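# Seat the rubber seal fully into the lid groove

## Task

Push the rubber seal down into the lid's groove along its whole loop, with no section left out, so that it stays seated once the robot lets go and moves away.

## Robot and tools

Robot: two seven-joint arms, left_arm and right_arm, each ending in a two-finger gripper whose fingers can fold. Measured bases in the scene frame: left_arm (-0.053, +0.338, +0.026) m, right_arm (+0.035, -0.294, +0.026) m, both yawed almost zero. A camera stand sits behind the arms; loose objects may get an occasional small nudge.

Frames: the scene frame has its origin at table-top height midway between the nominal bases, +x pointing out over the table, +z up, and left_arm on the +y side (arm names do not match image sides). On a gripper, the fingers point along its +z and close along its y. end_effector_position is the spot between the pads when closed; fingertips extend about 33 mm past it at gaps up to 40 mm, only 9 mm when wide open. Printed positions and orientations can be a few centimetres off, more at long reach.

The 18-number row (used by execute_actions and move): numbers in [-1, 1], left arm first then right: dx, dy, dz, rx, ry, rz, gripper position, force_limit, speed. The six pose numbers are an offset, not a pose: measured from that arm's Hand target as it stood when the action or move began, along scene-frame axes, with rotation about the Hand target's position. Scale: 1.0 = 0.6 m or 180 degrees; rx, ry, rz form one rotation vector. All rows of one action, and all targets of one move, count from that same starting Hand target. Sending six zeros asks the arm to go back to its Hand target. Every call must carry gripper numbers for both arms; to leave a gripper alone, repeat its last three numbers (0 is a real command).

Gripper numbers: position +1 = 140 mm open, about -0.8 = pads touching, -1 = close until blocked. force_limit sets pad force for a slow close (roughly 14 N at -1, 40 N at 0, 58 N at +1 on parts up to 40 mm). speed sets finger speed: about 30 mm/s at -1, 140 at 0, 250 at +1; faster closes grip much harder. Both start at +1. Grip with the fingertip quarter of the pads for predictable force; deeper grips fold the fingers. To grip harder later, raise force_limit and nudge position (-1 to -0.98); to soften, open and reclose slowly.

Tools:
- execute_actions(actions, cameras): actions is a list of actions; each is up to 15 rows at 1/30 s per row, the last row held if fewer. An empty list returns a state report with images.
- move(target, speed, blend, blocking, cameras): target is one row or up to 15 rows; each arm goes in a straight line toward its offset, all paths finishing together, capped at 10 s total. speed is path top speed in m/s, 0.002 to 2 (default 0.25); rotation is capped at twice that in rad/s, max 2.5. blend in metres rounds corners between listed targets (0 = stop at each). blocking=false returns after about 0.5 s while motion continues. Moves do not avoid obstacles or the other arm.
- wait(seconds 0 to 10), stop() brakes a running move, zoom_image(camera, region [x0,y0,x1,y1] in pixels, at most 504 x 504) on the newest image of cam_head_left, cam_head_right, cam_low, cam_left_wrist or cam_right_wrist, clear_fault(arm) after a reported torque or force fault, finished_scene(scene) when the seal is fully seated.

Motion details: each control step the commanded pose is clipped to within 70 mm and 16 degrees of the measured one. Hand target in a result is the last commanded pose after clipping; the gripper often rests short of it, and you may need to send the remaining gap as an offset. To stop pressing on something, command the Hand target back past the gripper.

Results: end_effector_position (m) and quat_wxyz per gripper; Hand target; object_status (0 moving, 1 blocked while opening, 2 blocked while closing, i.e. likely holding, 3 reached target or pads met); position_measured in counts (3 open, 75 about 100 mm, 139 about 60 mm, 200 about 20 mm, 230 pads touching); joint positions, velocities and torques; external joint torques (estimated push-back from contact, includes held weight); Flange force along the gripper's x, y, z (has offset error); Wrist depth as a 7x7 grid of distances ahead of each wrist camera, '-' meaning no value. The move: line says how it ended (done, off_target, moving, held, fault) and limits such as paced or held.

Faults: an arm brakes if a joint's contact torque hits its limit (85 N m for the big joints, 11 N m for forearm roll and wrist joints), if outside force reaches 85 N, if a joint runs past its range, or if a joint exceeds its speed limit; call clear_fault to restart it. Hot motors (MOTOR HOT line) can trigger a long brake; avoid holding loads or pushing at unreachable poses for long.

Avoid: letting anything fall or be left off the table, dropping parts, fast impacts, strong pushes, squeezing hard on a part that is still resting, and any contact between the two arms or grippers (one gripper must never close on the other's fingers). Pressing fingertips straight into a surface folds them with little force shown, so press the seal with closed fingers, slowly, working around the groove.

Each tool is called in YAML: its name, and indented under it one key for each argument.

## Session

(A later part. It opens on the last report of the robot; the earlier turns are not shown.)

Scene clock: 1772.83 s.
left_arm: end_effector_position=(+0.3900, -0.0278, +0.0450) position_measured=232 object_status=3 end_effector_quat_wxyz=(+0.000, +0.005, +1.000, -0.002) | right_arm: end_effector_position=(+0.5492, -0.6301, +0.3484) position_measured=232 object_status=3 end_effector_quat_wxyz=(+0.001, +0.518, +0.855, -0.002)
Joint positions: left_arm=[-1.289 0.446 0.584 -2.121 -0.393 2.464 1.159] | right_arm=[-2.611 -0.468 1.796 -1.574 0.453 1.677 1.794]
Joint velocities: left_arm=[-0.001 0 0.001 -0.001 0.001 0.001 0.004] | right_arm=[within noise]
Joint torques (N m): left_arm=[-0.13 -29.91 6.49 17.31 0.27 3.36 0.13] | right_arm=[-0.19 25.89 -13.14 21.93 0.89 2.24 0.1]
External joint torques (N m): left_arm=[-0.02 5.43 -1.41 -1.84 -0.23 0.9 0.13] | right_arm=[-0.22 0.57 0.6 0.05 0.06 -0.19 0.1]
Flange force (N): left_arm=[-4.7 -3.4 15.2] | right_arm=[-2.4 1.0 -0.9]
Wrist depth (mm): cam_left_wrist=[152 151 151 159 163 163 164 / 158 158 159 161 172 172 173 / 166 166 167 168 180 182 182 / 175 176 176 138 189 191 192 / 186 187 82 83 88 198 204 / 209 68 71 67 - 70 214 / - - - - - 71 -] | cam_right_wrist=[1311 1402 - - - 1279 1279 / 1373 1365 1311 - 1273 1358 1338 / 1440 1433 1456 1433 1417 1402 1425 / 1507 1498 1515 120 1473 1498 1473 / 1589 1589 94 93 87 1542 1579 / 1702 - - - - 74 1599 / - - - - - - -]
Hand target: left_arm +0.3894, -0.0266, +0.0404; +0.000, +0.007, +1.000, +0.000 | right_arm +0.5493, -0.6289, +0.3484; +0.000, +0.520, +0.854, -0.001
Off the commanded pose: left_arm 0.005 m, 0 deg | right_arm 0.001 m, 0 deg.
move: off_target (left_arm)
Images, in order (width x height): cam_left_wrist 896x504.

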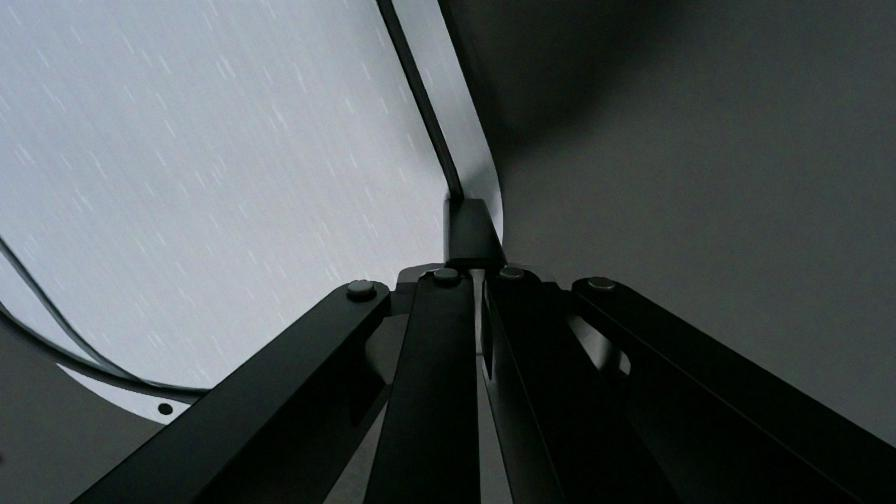

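move:
  target:
    - [0,0,0.07,0,0,0,-1,-1,-0.5,0,0,0,0,0,0,-1,-1,-0.5]
    - [0.1043,-0.0985,0.07,0,0,0.6194,-1,-1,-0.5,0,0,0,0,0,0,-1,-1,-0.5]
    - [0.1043,-0.0985,0.0243,0,0,0.6194,-1,-1,-0.5,0,0,0,0,0,0,-1,-1,-0.5]
  speed: [0.1,0.4,0.08]
  blend: [0.01,0.005,0]
  cameras: ["cam_left_wrist","cam_head_right"]

zoom_image:
  camera: "cam_left_wrist"
  region: [340, 0, 600, 210]

Scene clock: 1793.23 s.
left_arm: end_effector_position=(+0.4520, -0.0856, +0.0551) position_measured=232 object_status=3 end_effector_quat_wxyz=(-0.001, +0.820, -0.572, +0.001) | right_arm: end_effector_position=(+0.5492, -0.6301, +0.3484) position_measured=232 object_status=3 end_effector_quat_wxyz=(+0.001, +0.518, +0.855, -0.002)
Joint positions: left_arm=[-1.594 0.963 1.088 -1.717 -0.957 2.051 -0.521] | right_arm=[-2.611 -0.468 1.796 -1.574 0.453 1.677 1.794]
Joint velocities: left_arm=[0.001 -0.001 0.001 0 -0.001 -0.001 -0.006] | right_arm=[within noise]
Joint torques (N m): left_arm=[-0.32 -37.29 24.09 15.43 0.38 2.46 -0.35] | right_arm=[-0.23 25.92 -13.09 21.96 0.9 2.25 0.09]
External joint torques (N m): left_arm=[-0.41 1.1 0.01 0.54 -0.32 -0.17 -0.35] | right_arm=[-0.14 0.52 0.79 0.02 0.08 -0.2 0.09]
Flange force (N): left_arm=[3.9 -1.0 1.1] | right_arm=[-2.7 1.3 -0.7]
Wrist depth (mm): cam_left_wrist=[174 174 174 167 164 164 165 / 183 182 182 174 173 173 173 / 192 192 193 182 182 182 183 / 203 203 203 124 189 193 193 / 214 213 82 83 88 199 205 / 226 - 71 67 - 70 214 / - - - - - 70 -] | cam_right_wrist=[1298 1387 - - - 1285 1273 / 1358 1365 1561 - 1402 1358 1358 / 1440 1433 1417 1542 1395 1395 1395 / 1507 1490 1481 120 1490 1481 1473 / 1599 1570 94 93 87 1542 1579 / 1681 - - - - 74 1561 / - - - - - - -]
Hand target: left_arm +0.4519, -0.0857, +0.0550; +0.000, +0.822, -0.569, +0.000 | right_arm +0.5493, -0.6289, +0.3484; +0.000, +0.520, +0.854, -0.001
Off the commanded pose: left_arm 0.000 m, 1 deg | right_arm 0.001 m, 0 deg.
move: done; limits=paced
Images, in order (width x height): cam_head_right 896x504, cam_left_wrist 896x504.

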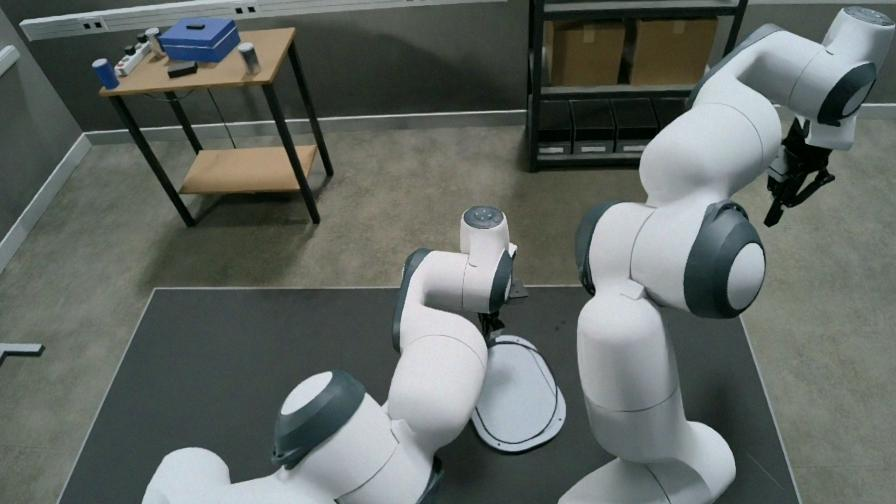

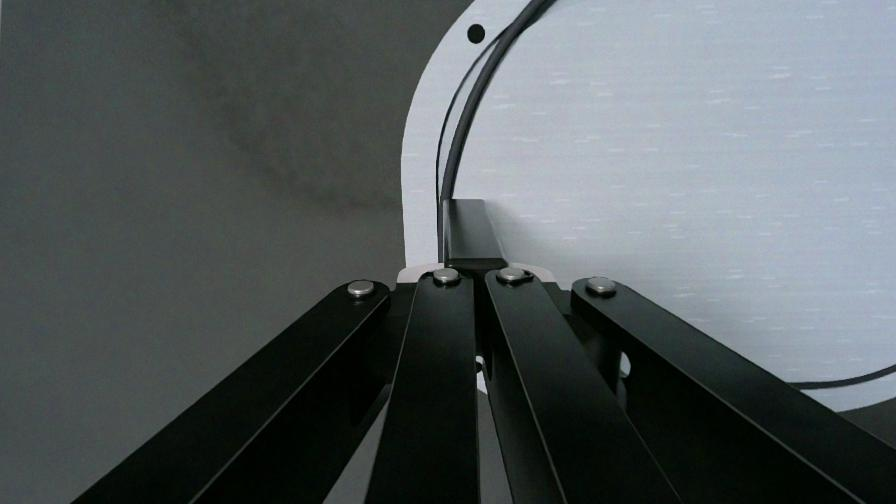

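Scaled by 1.938 from the camera's 896x504 image, which has a finer 1280x720 frame.

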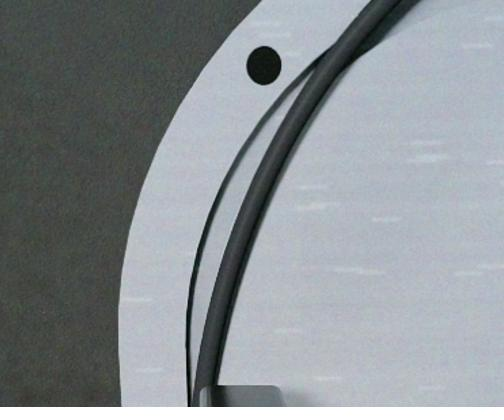

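move:
  target:
    - [0.0092,0.0034,-0.008,0,0,0,-1,-1,-0.5,0,0,0,0,0,0,-1,-1,-0.5]
    - [0.0092,0.0034,-0.0175,0,0,0,-1,-1,-0.5,0,0,0,0,0,0,-1,-1,-0.5]
    - [0.0124,0.0046,-0.0192,0,0,0,-1,-1,-0.5,0,0,0,0,0,0,-1,-1,-0.5]
    - [0.0117,0.0044,-0.0258,0,0,0,-1,-1,-0.5,0,0,0,0,0,0,-1,-1,-0.5]
  speed: [0.06,0.04,0.02,0.03]
  blend: [0.002,0.001,0.001,0]
  cameras: ["cam_left_wrist"]

zoom_image:
  camera: "cam_left_wrist"
  region: [340, 0, 600, 210]

Scene clock: 1813.33 s.
left_arm: end_effector_position=(+0.4589, -0.0812, +0.0419) position_measured=232 object_status=3 end_effector_quat_wxyz=(-0.001, +0.824, -0.567, -0.002) | right_arm: end_effector_position=(+0.5492, -0.6301, +0.3484) position_measured=232 object_status=3 end_effector_quat_wxyz=(+0.001, +0.518, +0.855, -0.002)
Joint positions: left_arm=[-1.561 0.984 1.064 -1.699 -0.968 2.059 -0.522] | right_arm=[-2.611 -0.468 1.796 -1.574 0.453 1.677 1.794]
Joint torques (N m): left_arm=[-0.23 -36.73 21.96 15.02 -0.08 3.31 0.06] | right_arm=[-0.23 25.94 -13.1 21.95 0.9 2.24 0.11]
External joint torques (N m): left_arm=[-0.32 2.64 -2.2 0.35 -0.77 0.68 0.06] | right_arm=[-0.27 0.7 0.6 0.07 0.08 -0.2 0.12]
Flange force (N): left_arm=[5.5 -2.7 8.1] | right_arm=[-2.5 1.0 -1.0]
Wrist depth (mm): cam_left_wrist=[161 162 162 159 152 153 153 / 169 170 170 161 160 160 161 / 178 179 179 168 169 170 170 / 188 189 189 125 176 179 179 / 200 198 82 83 88 185 190 / 210 - 71 67 - 70 200 / - - - - - 71 -] | cam_right_wrist=[1273 1304 - - - 1279 1273 / 1344 1351 1448 - 1373 1331 1344 / 1440 1433 1417 1380 1373 1410 1417 / 1490 1551 1524 120 1473 1498 1498 / 1579 1579 88 93 87 1542 1579 / 1670 - - - - 74 1579 / - - - - - - -]
Hand target: left_arm +0.4590, -0.0831, +0.0395; +0.000, +0.822, -0.569, +0.000 | right_arm +0.5493, -0.6289, +0.3484; +0.000, +0.520, +0.854, -0.001
Off the commanded pose: left_arm 0.003 m, 0 deg | right_arm 0.001 m, 0 deg.
move: done
Images, in order (width x height): cam_left_wrist 896x504.

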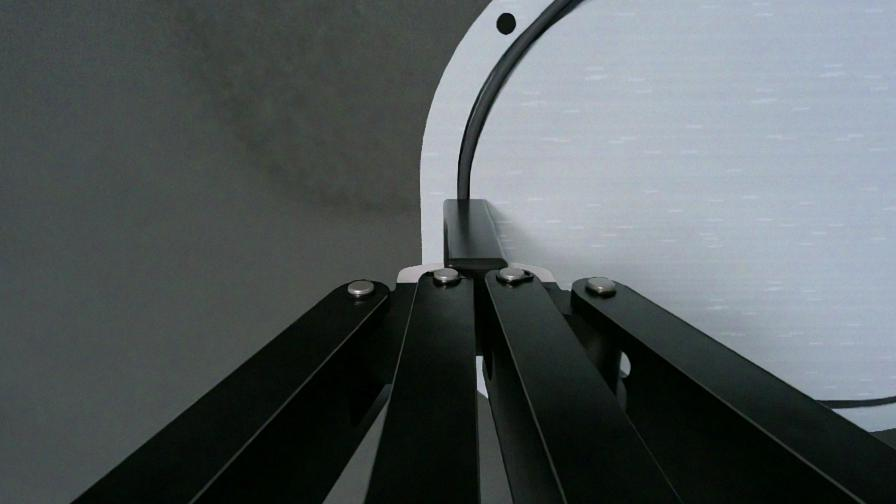

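Scaled by 1.938 from the camera's 896x504 image, which has a finer 1280x720 frame.

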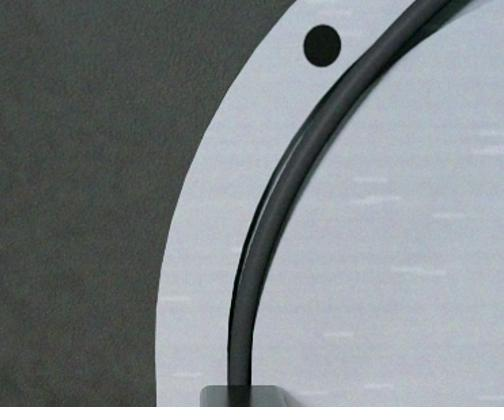

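move:
  target:
    - [0,0,-0.005,0,0,0,-1,-1,-0.5,0,0,0,0,0,0,-1,-1,-0.5]
  speed: [0.02]

Scene clock: 1818.37 s.
left_arm: end_effector_position=(+0.4598, -0.0824, +0.0418) position_measured=232 object_status=3 end_effector_quat_wxyz=(+0.000, +0.823, -0.567, +0.000) | right_arm: end_effector_position=(+0.5492, -0.6301, +0.3484) position_measured=232 object_status=3 end_effector_quat_wxyz=(+0.001, +0.518, +0.855, -0.002)
Joint positions: left_arm=[-1.559 0.984 1.062 -1.697 -0.97 2.062 -0.52] | right_arm=[-2.611 -0.468 1.796 -1.574 0.453 1.677 1.794]
Joint torques (N m): left_arm=[-0.01 -34.89 20.44 13.73 -0.28 3.41 0.08] | right_arm=[-0.19 25.89 -13.14 21.98 0.9 2.25 0.12]
External joint torques (N m): left_arm=[-0.05 4.5 -3.62 -0.94 -0.97 0.78 0.08] | right_arm=[-0.33 0.61 0.52 0.04 0.06 -0.19 0.12]
Flange force (N): left_arm=[4.6 -2.7 13.0] | right_arm=[-2.6 1.0 -1.0]
Wrist depth (mm): cam_left_wrist=[161 162 162 161 152 152 153 / 170 170 170 161 160 160 161 / 178 179 180 168 169 169 169 / 188 188 189 124 176 178 179 / 200 198 82 83 88 186 190 / 209 - 71 67 - 70 200 / - - - - - 71 -] | cam_right_wrist=[1298 1267 - - - 1267 1279 / 1380 1358 1373 472 478 1324 1324 / 1425 1440 1433 1425 1425 1410 1417 / 1498 1524 1561 120 1456 1473 1473 / 1570 1589 94 93 87 1507 1579 / 1691 - - - - 74 1618 / - - - - - - -]
Hand target: left_arm +0.4590, -0.0831, +0.0365; +0.000, +0.822, -0.569, +0.000 | right_arm +0.5493, -0.6289, +0.3484; +0.000, +0.520, +0.854, -0.001
Off the commanded pose: left_arm 0.005 m, 0 deg | right_arm 0.001 m, 0 deg.
move: off_target (left_arm)

move:
  target:
    - [0,0,0.0225,0,0,0,-1,-1,-0.5,0,0,0,0,0,0,-1,-1,-0.5]
    - [0.0118,-0.027,0.0225,0,0,0,-1,-1,-0.5,0,0,0,0,0,0,-1,-1,-0.5]
    - [0.0118,-0.027,0.0025,0,0,0,-1,-1,-0.5,0,0,0,0,0,0,-1,-1,-0.5]
    - [0.0118,-0.027,0.0225,0,0,0,-1,-1,-0.5,0,0,0,0,0,0,-1,-1,-0.5]
    - [0.0198,-0.053,0.0225,0,0,-0.0778,-1,-1,-0.5,0,0,0,0,0,0,-1,-1,-0.5]
    - [0.0198,-0.053,0.0025,0,0,-0.0778,-1,-1,-0.5,0,0,0,0,0,0,-1,-1,-0.5]
  speed: [0.06,0.08,0.04,0.06,0.08,0.04]
  blend: [0.003,0.002,0,0.003,0.002,0]
  cameras: ["cam_left_wrist"]

zoom_image:
  camera: "cam_left_wrist"
  region: [340, 0, 600, 210]

Scene clock: 1845.50 s.
left_arm: end_effector_position=(+0.4707, -0.1148, +0.0422) position_measured=232 object_status=3 end_effector_quat_wxyz=(+0.001, +0.749, -0.663, -0.001) | right_arm: end_effector_position=(+0.5492, -0.6301, +0.3484) position_measured=232 object_status=3 end_effector_quat_wxyz=(+0.001, +0.518, +0.855, -0.002)
Joint positions: left_arm=[-1.483 1.006 0.997 -1.56 -0.921 2.039 -0.36] | right_arm=[-2.611 -0.468 1.796 -1.574 0.453 1.677 1.794]
Joint velocities: left_arm=[0 0 0.001 -0.001 -0.001 0 0.005] | right_arm=[within noise]
Joint torques (N m): left_arm=[0.16 -39.45 20.42 15.05 0.32 3.52 0.07] | right_arm=[-0.22 25.92 -13.17 21.98 0.9 2.24 0.06]
External joint torques (N m): left_arm=[0.02 3.92 -2.82 -0.58 -0.37 0.89 0.07] | right_arm=[-0.35 0.61 0.55 -0.03 0.07 -0.21 0.06]
Flange force (N): left_arm=[4.2 -4.0 10.0] | right_arm=[-2.7 0.9 -0.8]
Wrist depth (mm): cam_left_wrist=[161 161 162 162 154 154 153 / 169 169 170 167 160 160 161 / 178 179 179 168 169 169 170 / 188 189 189 125 177 179 179 / 199 198 82 83 88 185 190 / 212 - 71 67 - 70 200 / - - - - - 71 -] | cam_right_wrist=[1291 1219 - - - 1291 1273 / 1351 1365 1291 - 1456 1338 1351 / 1440 1433 1440 1417 1395 1410 1410 / 1498 1507 1498 120 1481 1507 1481 / 1589 1570 94 93 87 1533 1599 / 1670 - - - - 74 1628 / - - - - - - -]
Hand target: left_arm +0.4708, -0.1149, +0.0380; +0.000, +0.747, -0.665, +0.000 | right_arm +0.5493, -0.6289, +0.3484; +0.000, +0.520, +0.854, -0.001
Off the commanded pose: left_arm 0.004 m, 0 deg | right_arm 0.001 m, 0 deg.
move: off_target (left_arm)
Images, in order (width x height): cam_left_wrist 896x504.

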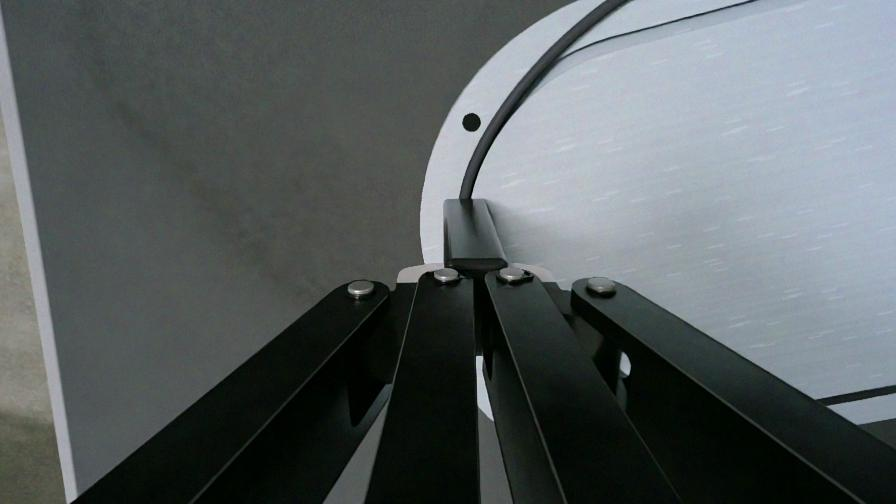

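Scaled by 1.938 from the camera's 896x504 image, which has a finer 1280x720 frame.

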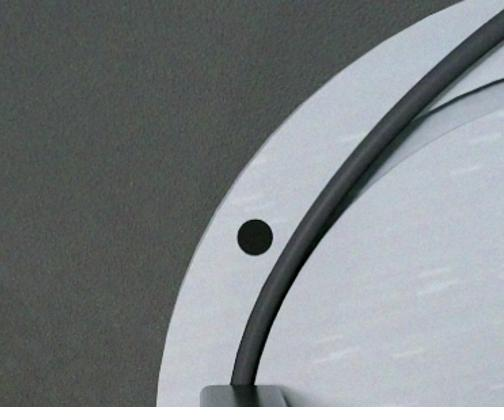

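move:
  target:
    - [0,0,0.02,0,0,0,-1,-1,-0.5,0,0,0,0,0,0,-1,-1,-0.5]
    - [0.001,-0.0298,0.02,0,0,-0.0556,-1,-1,-0.5,0,0,0,0,0,0,-1,-1,-0.5]
    - [0.001,-0.0298,0,0,0,-0.0556,-1,-1,-0.5,0,0,0,0,0,0,-1,-1,-0.5]
    - [0.001,-0.0298,0.02,0,0,-0.0556,-1,-1,-0.5,0,0,0,0,0,0,-1,-1,-0.5]
    - [-0.002,-0.0582,0.02,0,0,-0.1444,-1,-1,-0.5,0,0,0,0,0,0,-1,-1,-0.5]
  speed: [0.06,0.08,0.04,0.06,0.08]
  blend: [0.003,0.002,0,0.003,0]
  cameras: ["cam_left_wrist"]

zoom_image:
  camera: "cam_left_wrist"
  region: [340, 0, 600, 210]

Scene clock: 1875.77 s.
left_arm: end_effector_position=(+0.4687, -0.1496, +0.0491) position_measured=232 object_status=3 end_effector_quat_wxyz=(-0.001, -0.581, +0.814, +0.001) | right_arm: end_effector_position=(+0.5492, -0.6301, +0.3484) position_measured=232 object_status=3 end_effector_quat_wxyz=(+0.001, +0.518, +0.855, -0.002)
Joint positions: left_arm=[-1.418 0.988 0.901 -1.45 -0.823 2.033 -0.013] | right_arm=[-2.611 -0.468 1.796 -1.574 0.453 1.677 1.794]
Joint velocities: left_arm=[0 0.001 0.002 -0.001 0.001 0.001 0.006] | right_arm=[within noise]
Joint torques (N m): left_arm=[-0.53 -45.86 20.92 17.62 1 2.63 0.1] | right_arm=[-0.2 25.87 -13.11 21.95 0.89 2.25 0.14]
External joint torques (N m): left_arm=[-0.28 0.64 0.17 0.24 0.34 0.06 0.1] | right_arm=[-0.12 0.52 0.71 0.06 0.07 -0.19 0.14]
Flange force (N): left_arm=[0.9 -1.5 0.4] | right_arm=[-2.4 1.3 -0.8]
Wrist depth (mm): cam_left_wrist=[167 167 168 168 158 158 159 / 175 175 176 173 166 166 168 / 184 185 186 175 175 176 176 / 194 195 196 125 183 186 186 / 1182 207 82 83 88 192 198 / 1265 - 71 67 - 70 223 / - - - - - 71 -] | cam_right_wrist=[1298 1273 - - - 1285 1298 / 1365 1373 1311 - 1380 1373 1344 / 1433 1448 1433 1324 1465 1395 1440 / 1507 1551 1481 120 1456 1481 1473 / 1599 1579 88 93 87 1524 1589 / 1659 - - - - 74 1570 / - - - - - - -]
Hand target: left_arm +0.4696, -0.1498, +0.0500; +0.000, -0.578, +0.816, +0.000 | right_arm +0.5493, -0.6289, +0.3484; +0.000, +0.520, +0.854, -0.001
Off the commanded pose: left_arm 0.001 m, 0 deg | right_arm 0.001 m, 0 deg.
move: done
Images, in order (width x height): cam_left_wrist 896x504.

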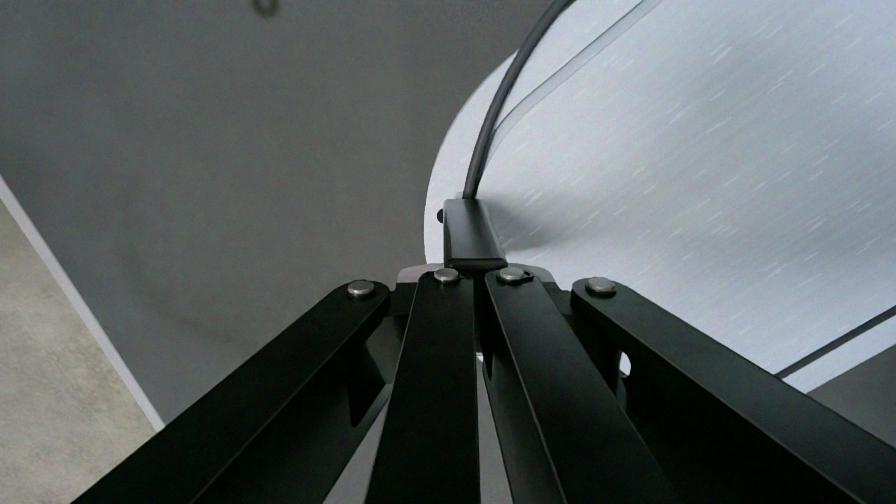

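Scaled by 1.938 from the camera's 896x504 image, which has a finer 1280x720 frame.

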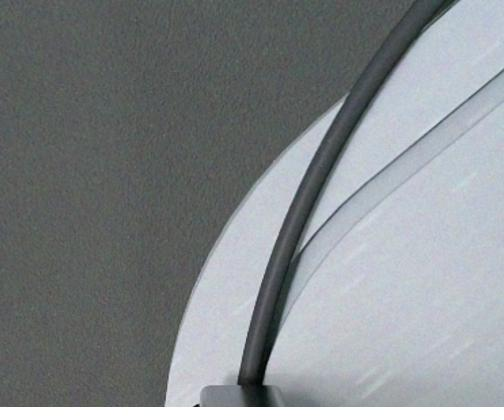

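move:
  target:
    - [0,0,-0.0108,0,0,0,-1,-1,-0.5,0,0,0,0,0,0,-1,-1,-0.5]
    - [-0.0055,0.002,-0.0125,0,0,0,-1,-1,-0.5,0,0,0,0,0,0,-1,-1,-0.5]
    - [-0.0042,0.0015,-0.0208,0,0,0,-1,-1,-0.5,0,0,0,0,0,0,-1,-1,-0.5]
  speed: [0.04,0.02,0.03]
  blend: [0.001,0.001,0]
  cameras: ["cam_left_wrist"]

zoom_image:
  camera: "cam_left_wrist"
  region: [340, 0, 600, 210]

Scene clock: 1890.13 s.
left_arm: end_effector_position=(+0.4686, -0.1473, +0.0428) position_measured=232 object_status=3 end_effector_quat_wxyz=(+0.001, -0.580, +0.814, +0.001) | right_arm: end_effector_position=(+0.5492, -0.6301, +0.3484) position_measured=232 object_status=3 end_effector_quat_wxyz=(+0.001, +0.518, +0.855, -0.002)
Joint positions: left_arm=[-1.419 0.992 0.896 -1.461 -0.824 2.049 -0.007] | right_arm=[-2.611 -0.468 1.796 -1.574 0.453 1.677 1.794]
Joint torques (N m): left_arm=[-0.69 -42.26 17.63 16.35 -0.35 3.62 0.11] | right_arm=[-0.23 25.87 -13.11 21.93 0.89 2.24 0.11]
External joint torques (N m): left_arm=[-0.62 4.08 -3.21 -0.81 -1.02 1.05 0.11] | right_arm=[-0.17 0.51 0.72 0 0.08 -0.21 0.11]
Flange force (N): left_arm=[2.2 -3.1 10.8] | right_arm=[-2.5 1.2 -0.7]
Wrist depth (mm): cam_left_wrist=[161 161 162 162 153 152 153 / 169 169 170 167 160 160 161 / 178 179 179 168 168 169 170 / 188 189 190 119 177 179 179 / 202 199 82 83 88 186 191 / 1278 - 71 67 - 70 212 / - - - - - 71 -] | cam_right_wrist=[1304 1304 462 444 - 1267 1298 / 1365 1365 1387 - 1433 1358 1358 / 1425 1417 1425 1417 1425 1395 1417 / 1498 1507 1490 120 1481 1473 1473 / 1618 1599 94 93 87 1524 1570 / 1670 - - - - 74 1608 / - - - - - - -]
Hand target: left_arm +0.4671, -0.1489, +0.0375; +0.000, -0.578, +0.816, +0.000 | right_arm +0.5493, -0.6289, +0.3484; +0.000, +0.520, +0.854, -0.001
Off the commanded pose: left_arm 0.006 m, 0 deg | right_arm 0.001 m, 0 deg.
move: off_target (left_arm)
Images, in order (width x height): cam_left_wrist 896x504.

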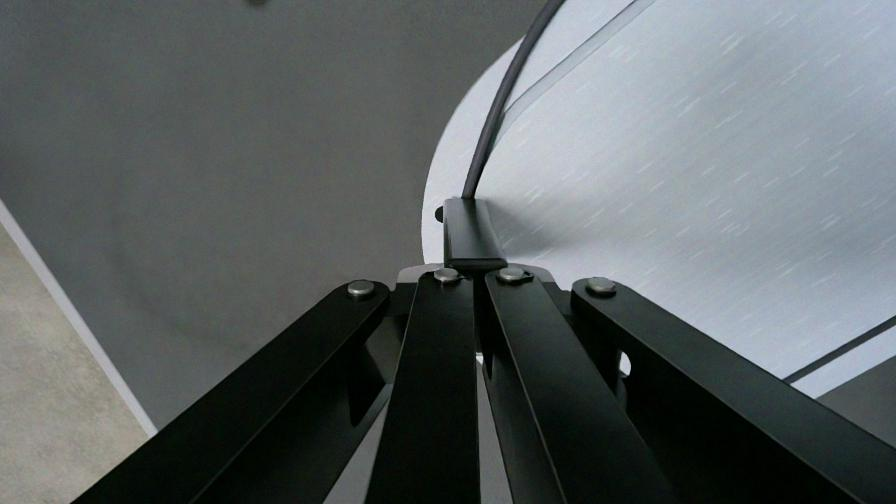

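Scaled by 1.938 from the camera's 896x504 image, which has a finer 1280x720 frame.

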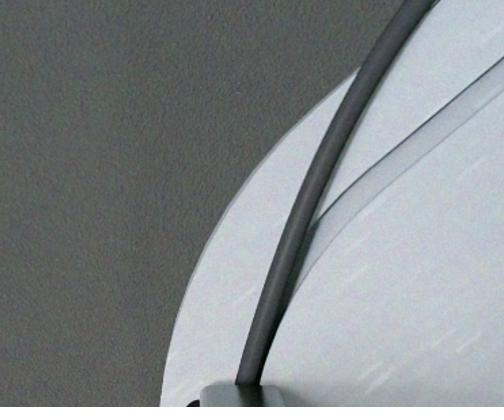

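move:
  target:
    - [0.01,-0.02,0.0542,0,0,0,-1,-1,-0.5,0,0,0,0,0,0,-1,-1,-0.5]
    - [-0.1667,-0.1443,0.0542,0,0,-0.2861,-1,-1,-0.5,0,0,0,0,0,0,-1,-1,-0.5]
    - [-0.1667,-0.1443,0.0095,0,0,-0.2861,-1,-1,-0.5,0,0,0,0,0,0,-1,-1,-0.5]
  speed: [0.1,0.2,0.06]
  blend: [0.01,0.003,0]
  cameras: ["cam_left_wrist","cam_head_right","cam_head_left"]

zoom_image:
  camera: "cam_left_wrist"
  region: [340, 0, 600, 210]

zoom_image:
  camera: "cam_head_right"
  region: [420, 320, 580, 480]

Scene clock: 1912.90 s.
left_arm: end_effector_position=(+0.3658, -0.2376, +0.0464) position_measured=232 object_status=3 end_effector_quat_wxyz=(+0.000, -0.168, +0.986, -0.001) | right_arm: end_effector_position=(+0.5492, -0.6301, +0.3484) position_measured=232 object_status=3 end_effector_quat_wxyz=(+0.001, +0.518, +0.855, -0.002)
Joint positions: left_arm=[-1.477 0.866 0.676 -1.489 -0.603 2.141 0.609] | right_arm=[-2.611 -0.468 1.796 -1.574 0.453 1.677 1.794]
Joint velocities: left_arm=[-0.001 0 0 -0.001 -0.001 0.001 0.006] | right_arm=[within noise]
Joint torques (N m): left_arm=[0.62 -44.9 15.14 18.36 0.7 2.81 0.11] | right_arm=[-0.21 25.89 -13.11 21.94 0.89 2.25 0.13]
External joint torques (N m): left_arm=[0.6 3.12 -0.46 -1.63 0.07 0.28 0.11] | right_arm=[-0.1 0.46 0.78 0.02 0.08 -0.2 0.13]
Flange force (N): left_arm=[-1.1 -0.3 5.7] | right_arm=[-2.5 1.3 -0.7]
Wrist depth (mm): cam_left_wrist=[163 163 164 164 154 155 155 / 171 172 172 171 162 163 164 / 180 181 182 179 172 172 173 / 191 191 191 124 179 182 183 / 202 201 82 83 88 188 194 / 214 - 71 67 - 70 204 / - - - - - 71 -] | cam_right_wrist=[1298 1324 - - - 1298 1273 / 1358 1351 1542 - 1344 1338 1344 / 1440 1448 1410 1533 1402 1417 1395 / 1498 1490 1507 120 1473 1515 1481 / 1618 1561 94 93 87 1561 1561 / 1670 - - - - 74 1599 / - - - - - - -]
Hand target: left_arm +0.3671, -0.2355, +0.0432; +0.000, -0.166, +0.986, +0.000 | right_arm +0.5493, -0.6289, +0.3484; +0.000, +0.520, +0.854, -0.001
Off the commanded pose: left_arm 0.004 m, 0 deg | right_arm 0.001 m, 0 deg.
move: off_target (left_arm)
Images, in order (width x height): cam_head_left 896x504, cam_head_right 896x504, cam_left_wrist 896x504.

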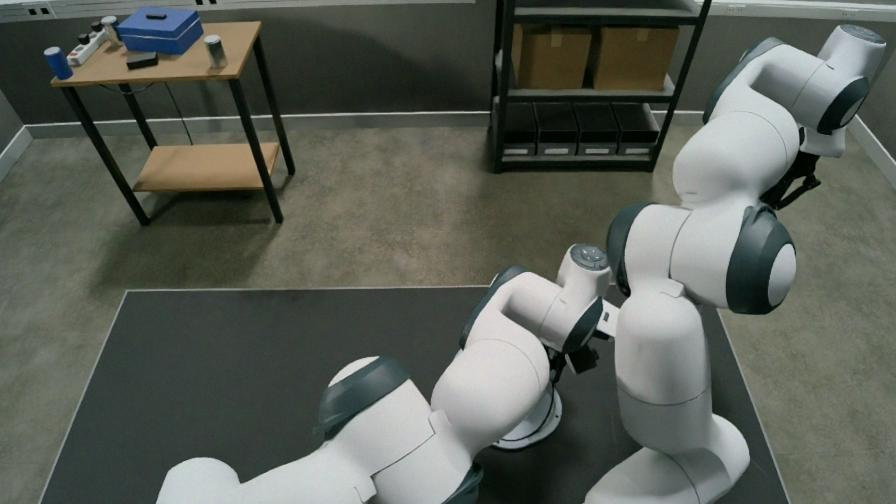

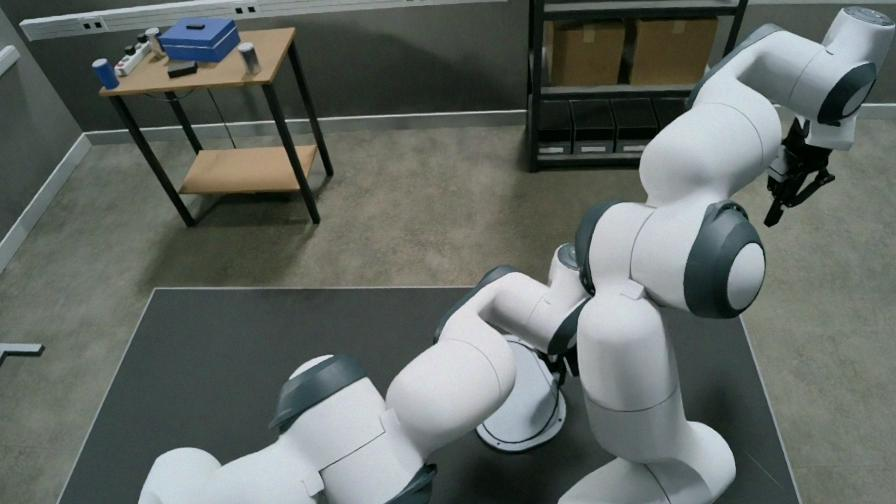

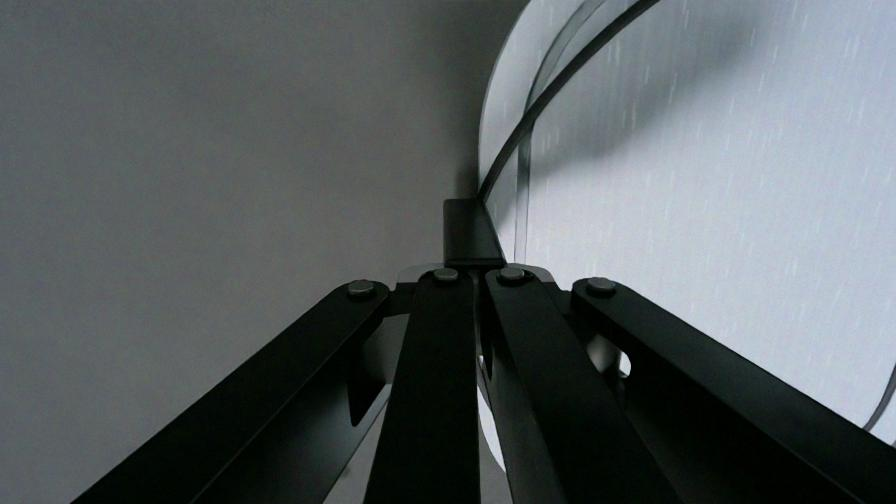

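Scaled by 1.938 from the camera's 896x504 image, which has a finer 1280x720 frame.

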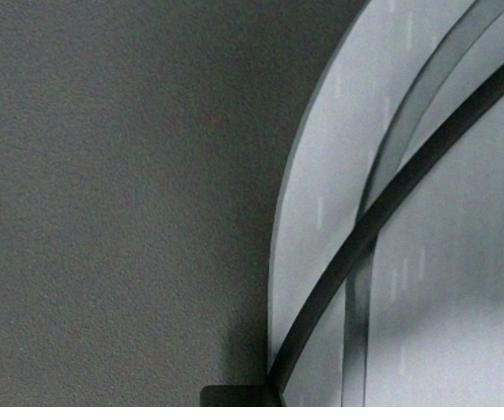

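Scaled by 3.150 from the camera's 896x504 image, which has a finer 1280x720 frame.

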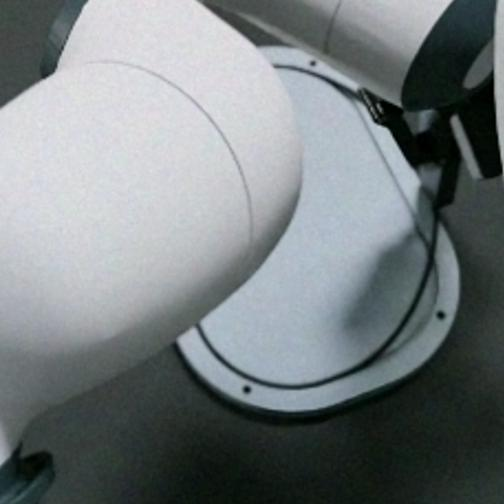

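move:
  target:
    - [0,0,0.0133,0,0,0,-1,-1,-0.5,0,0,0,0,0,0,-1,-1,-0.5]
    - [0.007,-0.0203,0.0133,0,0,0,-1,-1,-0.5,0,0,0,0,0,0,-1,-1,-0.5]
    - [0.007,-0.0203,-0.001,0,0,0,-1,-1,-0.5,0,0,0,0,0,0,-1,-1,-0.5]
    - [-0.009,0.0207,-0.001,0,0,0,-1,-1,-0.5,0,0,0,0,0,0,-1,-1,-0.5]
  speed: [0.06,0.06,0.05,0.03]
  blend: [0.002,0.002,0,0]
  cameras: ["cam_left_wrist"]

zoom_image:
  camera: "cam_left_wrist"
  region: [340, 0, 600, 210]

Scene clock: 1927.00 s.
left_arm: end_effector_position=(+0.3637, -0.2258, +0.0469) position_measured=232 object_status=3 end_effector_quat_wxyz=(+0.000, -0.171, +0.985, -0.004) | right_arm: end_effector_position=(+0.5492, -0.6301, +0.3484) position_measured=232 object_status=3 end_effector_quat_wxyz=(+0.001, +0.518, +0.855, -0.002)
Joint positions: left_arm=[-1.49 0.828 0.679 -1.558 -0.603 2.176 0.623] | right_arm=[-2.611 -0.468 1.796 -1.574 0.453 1.677 1.794]
Joint velocities: left_arm=[0 0.001 0.001 0 0 0.003 0.006] | right_arm=[within noise]
Joint torques (N m): left_arm=[-1.2 -43.65 14.31 17.28 1.1 2.26 0.08] | right_arm=[-0.21 25.89 -13.13 21.95 0.89 2.24 0.16]
External joint torques (N m): left_arm=[-1.23 2.94 -1.06 -2.6 0.48 -0.26 0.08] | right_arm=[-0.08 0.54 0.73 0.09 0.08 -0.2 0.16]
Flange force (N): left_arm=[3.5 6.2 3.8] | right_arm=[-2.2 1.3 -0.9]
Wrist depth (mm): cam_left_wrist=[164 164 165 164 154 155 155 / 173 173 173 170 163 163 163 / 182 182 182 178 171 172 172 / 192 193 192 125 179 181 182 / 204 202 82 83 88 188 193 / 216 - 71 67 - 70 202 / - - - - - 71 -] | cam_right_wrist=[1311 1358 427 - - 1291 1273 / 1373 1331 1373 - 1373 1351 1373 / 1417 1433 1402 1351 1433 1417 1425 / 1533 1533 1498 120 1490 1507 1473 / 1599 1570 94 93 87 87 1570 / 1659 - - - - 74 1589 / - - - - - - -]
Hand target: left_arm +0.3617, -0.2231, +0.0426; +0.000, -0.166, +0.986, +0.000 | right_arm +0.5493, -0.6289, +0.3484; +0.000, +0.520, +0.854, -0.001
Off the commanded pose: left_arm 0.005 m, 1 deg | right_arm 0.001 m, 0 deg.
move: off_target (left_arm)
Images, in order (width x height): cam_left_wrist 896x504.

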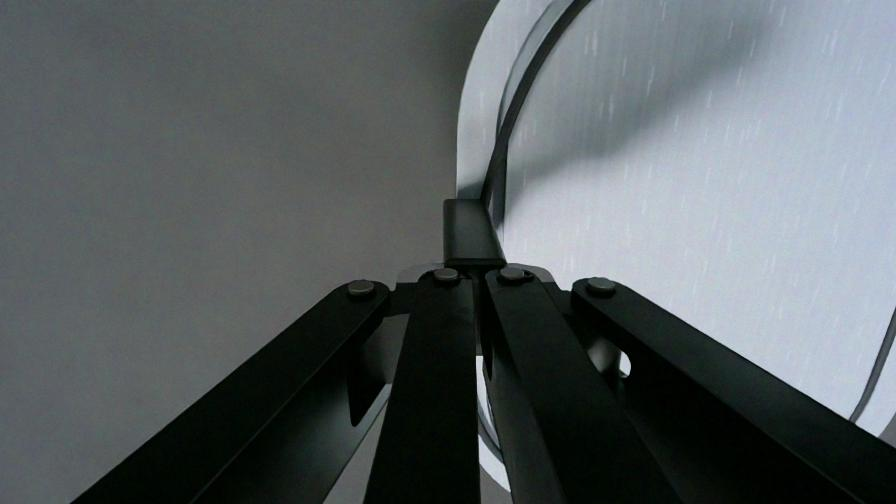

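Scaled by 1.938 from the camera's 896x504 image, which has a finer 1280x720 frame.

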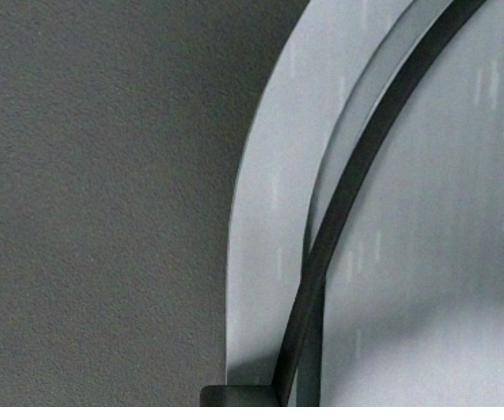

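move:
  target:
    - [-0.0049,0.0142,0.001,0,0,0,-1,-1,-0.5,0,0,0,0,0,0,-1,-1,-0.5]
  speed: [0.02]
  cameras: ["cam_left_wrist"]

zoom_image:
  camera: "cam_left_wrist"
  region: [340, 0, 600, 210]

Scene clock: 1932.60 s.
left_arm: end_effector_position=(+0.3616, -0.2162, +0.0469) position_measured=232 object_status=3 end_effector_quat_wxyz=(+0.000, -0.171, +0.985, -0.003) | right_arm: end_effector_position=(+0.5492, -0.6301, +0.3484) position_measured=232 object_status=3 end_effector_quat_wxyz=(+0.001, +0.518, +0.855, -0.002)
Joint positions: left_arm=[-1.502 0.804 0.685 -1.603 -0.599 2.195 0.633] | right_arm=[-2.611 -0.468 1.796 -1.574 0.453 1.677 1.794]
Joint velocities: left_arm=[0 -0.003 0 -0.002 0.001 0.003 0.004] | right_arm=[within noise]
Joint torques (N m): left_arm=[-1.62 -43.38 13.78 17.56 0.97 2.25 0.21] | right_arm=[-0.21 25.92 -13.09 21.93 0.88 2.25 0.09]
External joint torques (N m): left_arm=[-1.67 2.5 -1.57 -2.34 0.36 -0.29 0.21] | right_arm=[0.05 0.46 0.89 0.1 0.08 -0.19 0.09]
Flange force (N): left_arm=[4.0 6.1 3.5] | right_arm=[-2.3 1.4 -0.8]
Wrist depth (mm): cam_left_wrist=[164 164 165 162 154 155 155 / 172 173 173 164 163 163 164 / 182 182 182 171 171 172 172 / 192 192 193 125 179 182 182 / 204 202 82 83 88 188 193 / 216 - 71 67 - 70 203 / - - - - - 71 -] | cam_right_wrist=[1304 1317 - - - 1279 1260 / 1365 1351 1490 - 1402 1344 1331 / 1425 1402 1433 1395 1395 1410 1410 / 1524 1490 1524 120 1473 1490 1498 / 1608 1599 94 93 87 1542 1579 / 1639 - - - - 74 1618 / - - - - - - -]
Hand target: left_arm +0.3588, -0.2145, +0.0432; +0.000, -0.166, +0.986, +0.000 | right_arm +0.5493, -0.6289, +0.3484; +0.000, +0.520, +0.854, -0.001
Off the commanded pose: left_arm 0.005 m, 1 deg | right_arm 0.001 m, 0 deg.
move: off_target (left_arm)
Images, in order (width x height): cam_left_wrist 896x504.

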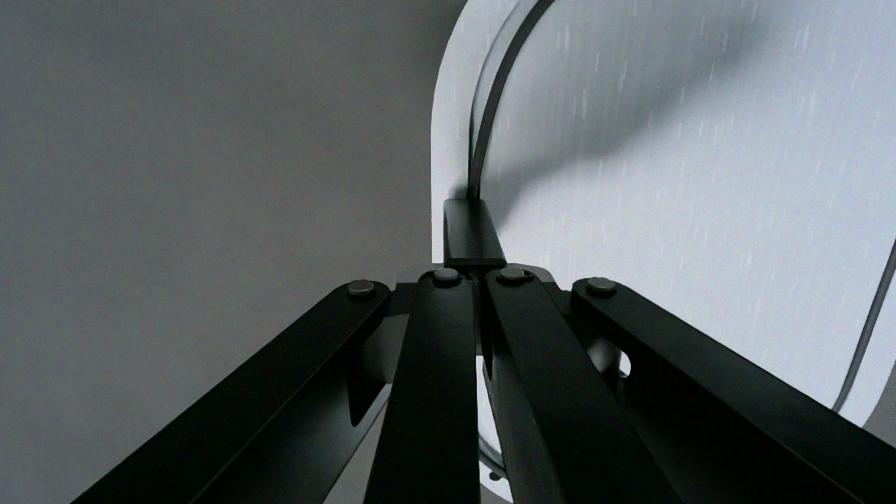

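Scaled by 1.938 from the camera's 896x504 image, which has a finer 1280x720 frame.

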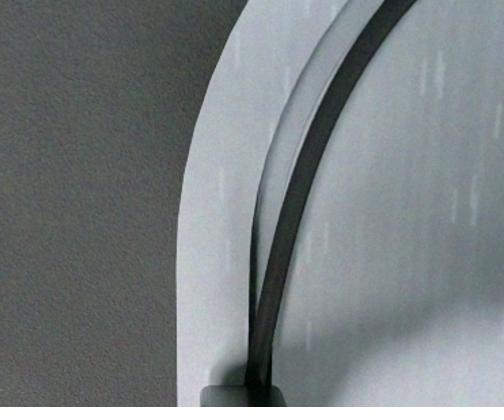

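move:
  target:
    - [-0.0011,0.0032,-0.001,0,0,0,-1,-1,-0.5,0,0,0,0,0,0,-1,-1,-0.5]
    - [-0.0011,0.0032,-0.01,0,0,0,-1,-1,-0.5,0,0,0,0,0,0,-1,-1,-0.5]
  speed: [0.02,0.02]
  cameras: ["cam_left_wrist"]

zoom_image:
  camera: "cam_left_wrist"
  region: [340, 0, 600, 210]

Scene clock: 1939.67 s.
left_arm: end_effector_position=(+0.3616, -0.2167, +0.0467) position_measured=232 object_status=3 end_effector_quat_wxyz=(+0.002, -0.169, +0.986, -0.007) | right_arm: end_effector_position=(+0.5492, -0.6301, +0.3484) position_measured=232 object_status=3 end_effector_quat_wxyz=(+0.001, +0.518, +0.855, -0.002)
Joint positions: left_arm=[-1.504 0.799 0.682 -1.612 -0.599 2.208 0.639] | right_arm=[-2.611 -0.468 1.796 -1.574 0.453 1.677 1.794]
Joint torques (N m): left_arm=[0.06 -38.58 12.64 16.26 0.75 2.4 0.04] | right_arm=[-0.19 25.88 -13.13 21.97 0.89 2.24 0.13]
External joint torques (N m): left_arm=[0.1 7.14 -2.56 -3.68 0.14 -0.16 0.05] | right_arm=[-0.21 0.54 0.65 0.02 0.07 -0.21 0.13]
Flange force (N): left_arm=[-1.0 -2.3 13.0] | right_arm=[-2.5 1.1 -0.8]
Wrist depth (mm): cam_left_wrist=[164 165 165 161 154 154 155 / 173 173 173 163 162 162 162 / 182 182 182 171 171 171 171 / 193 193 193 125 179 181 181 / 204 205 82 83 88 187 192 / 218 - 71 67 - 70 202 / - - - - - 71 -] | cam_right_wrist=[1298 1410 442 - 437 1279 1279 / 1351 1358 1304 - 1351 1365 1351 / 1456 1417 1417 1417 1410 1425 1387 / 1515 1515 1481 120 1490 1498 1473 / 1639 1589 94 93 87 1551 1561 / 1702 - - - - 74 1589 / - - - - - - -]
Hand target: left_arm +0.3581, -0.2126, +0.0372; +0.000, -0.166, +0.986, +0.000 | right_arm +0.5493, -0.6289, +0.3484; +0.000, +0.520, +0.854, -0.001
Off the commanded pose: left_arm 0.011 m, 1 deg | right_arm 0.001 m, 0 deg.
move: off_target (left_arm)
Images, in order (width x height): cam_left_wrist 896x504.

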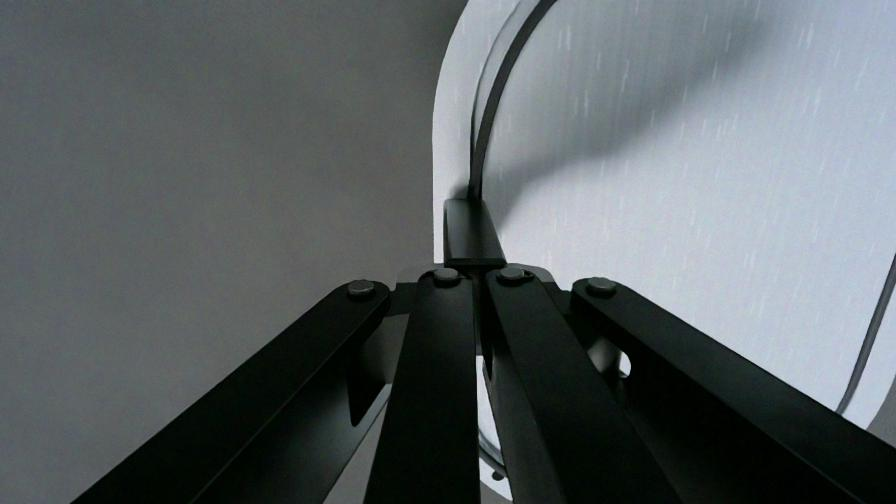

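Scaled by 1.938 from the camera's 896x504 image, which has a finer 1280x720 frame.

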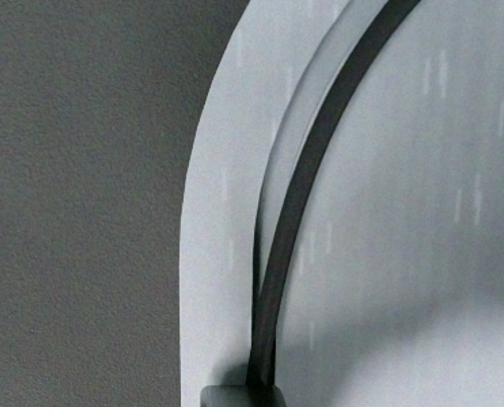

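move:
  target:
    - [0,0,0.0263,0,0,0,-1,-1,-0.5,0,0,0,0,0,0,-1,-1,-0.5]
    - [0.068,-0.029,0.0263,0,0,0,-1,-1,-0.5,0,0,0,0,0,0,-1,-1,-0.5]
    - [0.068,-0.029,0.0113,0,0,0,-1,-1,-0.5,0,0,0,0,0,0,-1,-1,-0.5]
  speed: [0.06,0.1,0.05]
  blend: [0.003,0.003,0]
  cameras: ["cam_left_wrist"]

zoom_image:
  camera: "cam_left_wrist"
  region: [340, 0, 600, 210]

Scene clock: 1956.90 s.
left_arm: end_effector_position=(+0.4001, -0.2299, +0.0446) position_measured=232 object_status=3 end_effector_quat_wxyz=(+0.003, -0.164, +0.986, +0.000) | right_arm: end_effector_position=(+0.5492, -0.6301, +0.3484) position_measured=232 object_status=3 end_effector_quat_wxyz=(+0.001, +0.518, +0.855, -0.002)
Joint positions: left_arm=[-1.397 0.907 0.657 -1.407 -0.591 2.116 0.639] | right_arm=[-2.611 -0.468 1.796 -1.574 0.453 1.677 1.794]
Joint velocities: left_arm=[0.004 0 0 0.001 0 -0.002 -0.002] | right_arm=[within noise]
Joint torques (N m): left_arm=[0.19 -48.77 15.14 20.78 0.36 2.36 -0.26] | right_arm=[-0.2 25.91 -13.12 21.95 0.9 2.25 0.09]
External joint torques (N m): left_arm=[0.32 0.79 -0.09 0.67 -0.29 -0.14 -0.26] | right_arm=[-0.22 0.52 0.68 -0.03 0.07 -0.19 0.09]
Flange force (N): left_arm=[-2.7 -7.3 1.3] | right_arm=[-2.5 1.1 -0.7]
Wrist depth (mm): cam_left_wrist=[160 161 162 162 152 153 153 / 169 169 170 169 159 161 162 / 178 179 180 178 169 170 171 / 188 188 190 125 178 180 181 / 200 199 82 83 88 187 192 / 211 - 71 67 - 70 202 / - - - - - 71 -] | cam_right_wrist=[1311 1395 - - - 1298 1291 / 1365 1373 1331 - 1331 1358 1344 / 1440 1417 1433 1358 1410 1417 1417 / 1498 1498 1311 120 1490 1498 1473 / 1561 1561 94 93 87 1551 1608 / 1670 - - - - 74 1579 / - - - - - - -]
Hand target: left_arm +0.3989, -0.2300, +0.0440; +0.000, -0.166, +0.986, +0.000 | right_arm +0.5493, -0.6289, +0.3484; +0.000, +0.520, +0.854, -0.001
Off the commanded pose: left_arm 0.001 m, 0 deg | right_arm 0.001 m, 0 deg.
move: done
Images, in order (width x height): cam_left_wrist 896x504.

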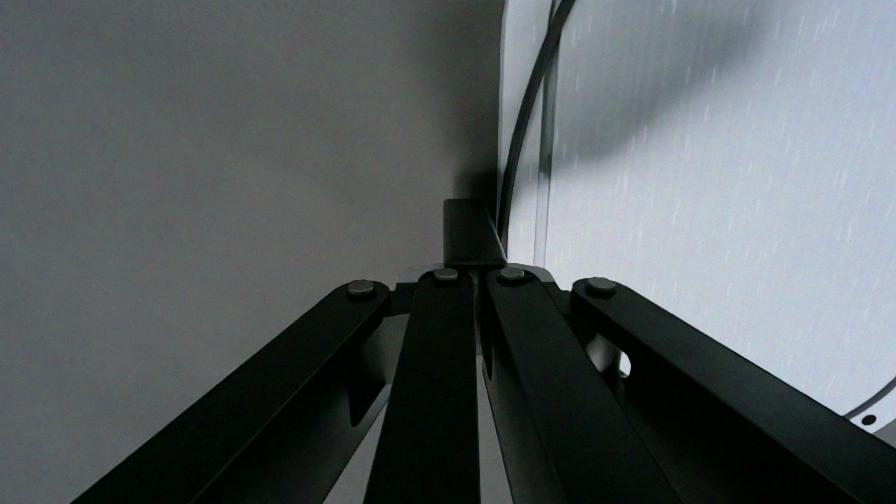

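Scaled by 1.938 from the camera's 896x504 image, which has a finer 1280x720 frame.

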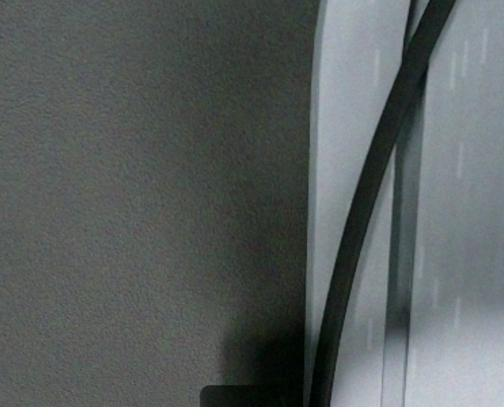

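move:
  target:
    - [0,0,-0.0015,0,0,0,-1,-1,-0.5,0,0,0,0,0,0,-1,-1,-0.5]
    - [-0.0122,0.0355,-0.0015,0,0,0,-1,-1,-0.5,0,0,0,0,0,0,-1,-1,-0.5]
  speed: [0.03,0.025]
  cameras: ["cam_left_wrist"]

zoom_image:
  camera: "cam_left_wrist"
  region: [340, 0, 600, 210]

Scene clock: 1966.83 s.
left_arm: end_effector_position=(+0.3901, -0.2097, +0.0432) position_measured=232 object_status=3 end_effector_quat_wxyz=(-0.003, -0.170, +0.985, +0.000) | right_arm: end_effector_position=(+0.5492, -0.6301, +0.3484) position_measured=232 object_status=3 end_effector_quat_wxyz=(+0.001, +0.518, +0.855, -0.002)
Joint positions: left_arm=[-1.423 0.845 0.66 -1.524 -0.591 2.16 0.658] | right_arm=[-2.611 -0.468 1.796 -1.574 0.453 1.677 1.794]
Joint velocities: left_arm=[0 -0.001 0 -0.001 0 0.001 0.006] | right_arm=[within noise]
Joint torques (N m): left_arm=[-0.86 -46.56 15.47 18.81 1.12 2.96 0.12] | right_arm=[-0.23 25.91 -13.14 21.94 0.9 2.25 0.08]
External joint torques (N m): left_arm=[-0.76 1.19 0.34 -1.34 0.5 0.44 0.12] | right_arm=[-0.3 0.62 0.57 0.01 0.07 -0.18 0.08]
Flange force (N): left_arm=[3.1 6.2 1.4] | right_arm=[-2.5 0.9 -0.8]
Wrist depth (mm): cam_left_wrist=[160 160 161 154 152 152 153 / 168 168 170 161 159 160 161 / 177 178 178 170 168 169 170 / 187 188 188 125 176 178 179 / 198 197 82 83 88 185 190 / 208 - 71 67 - 70 200 / - - - - - 71 -] | cam_right_wrist=[1291 1285 - - - 1291 1298 / 1344 1324 1456 - 1304 1324 1338 / 1440 1417 1410 1358 1387 1402 1433 / 1498 1515 1498 120 1490 1481 1498 / 1599 1579 94 93 87 1533 1542 / 1649 - - - - 74 1589 / - - - - - - -]
Hand target: left_arm +0.3916, -0.2087, +0.0431; +0.000, -0.166, +0.986, +0.000 | right_arm +0.5493, -0.6289, +0.3484; +0.000, +0.520, +0.854, -0.001
Off the commanded pose: left_arm 0.002 m, 1 deg | right_arm 0.001 m, 0 deg.
move: done
Images, in order (width x height): cam_left_wrist 896x504.

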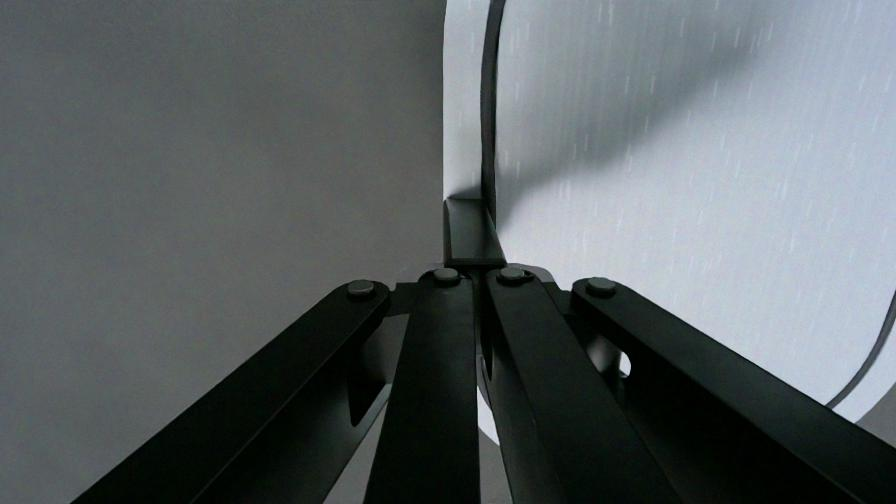

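Scaled by 1.938 from the camera's 896x504 image, which has a finer 1280x720 frame.

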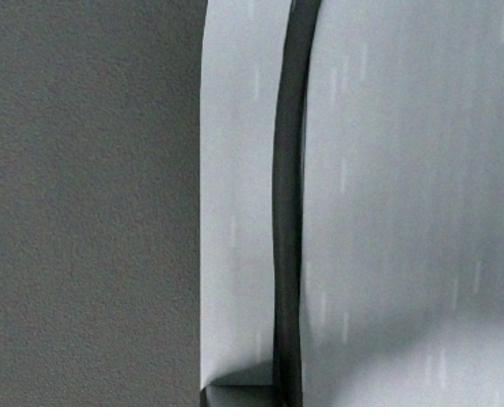

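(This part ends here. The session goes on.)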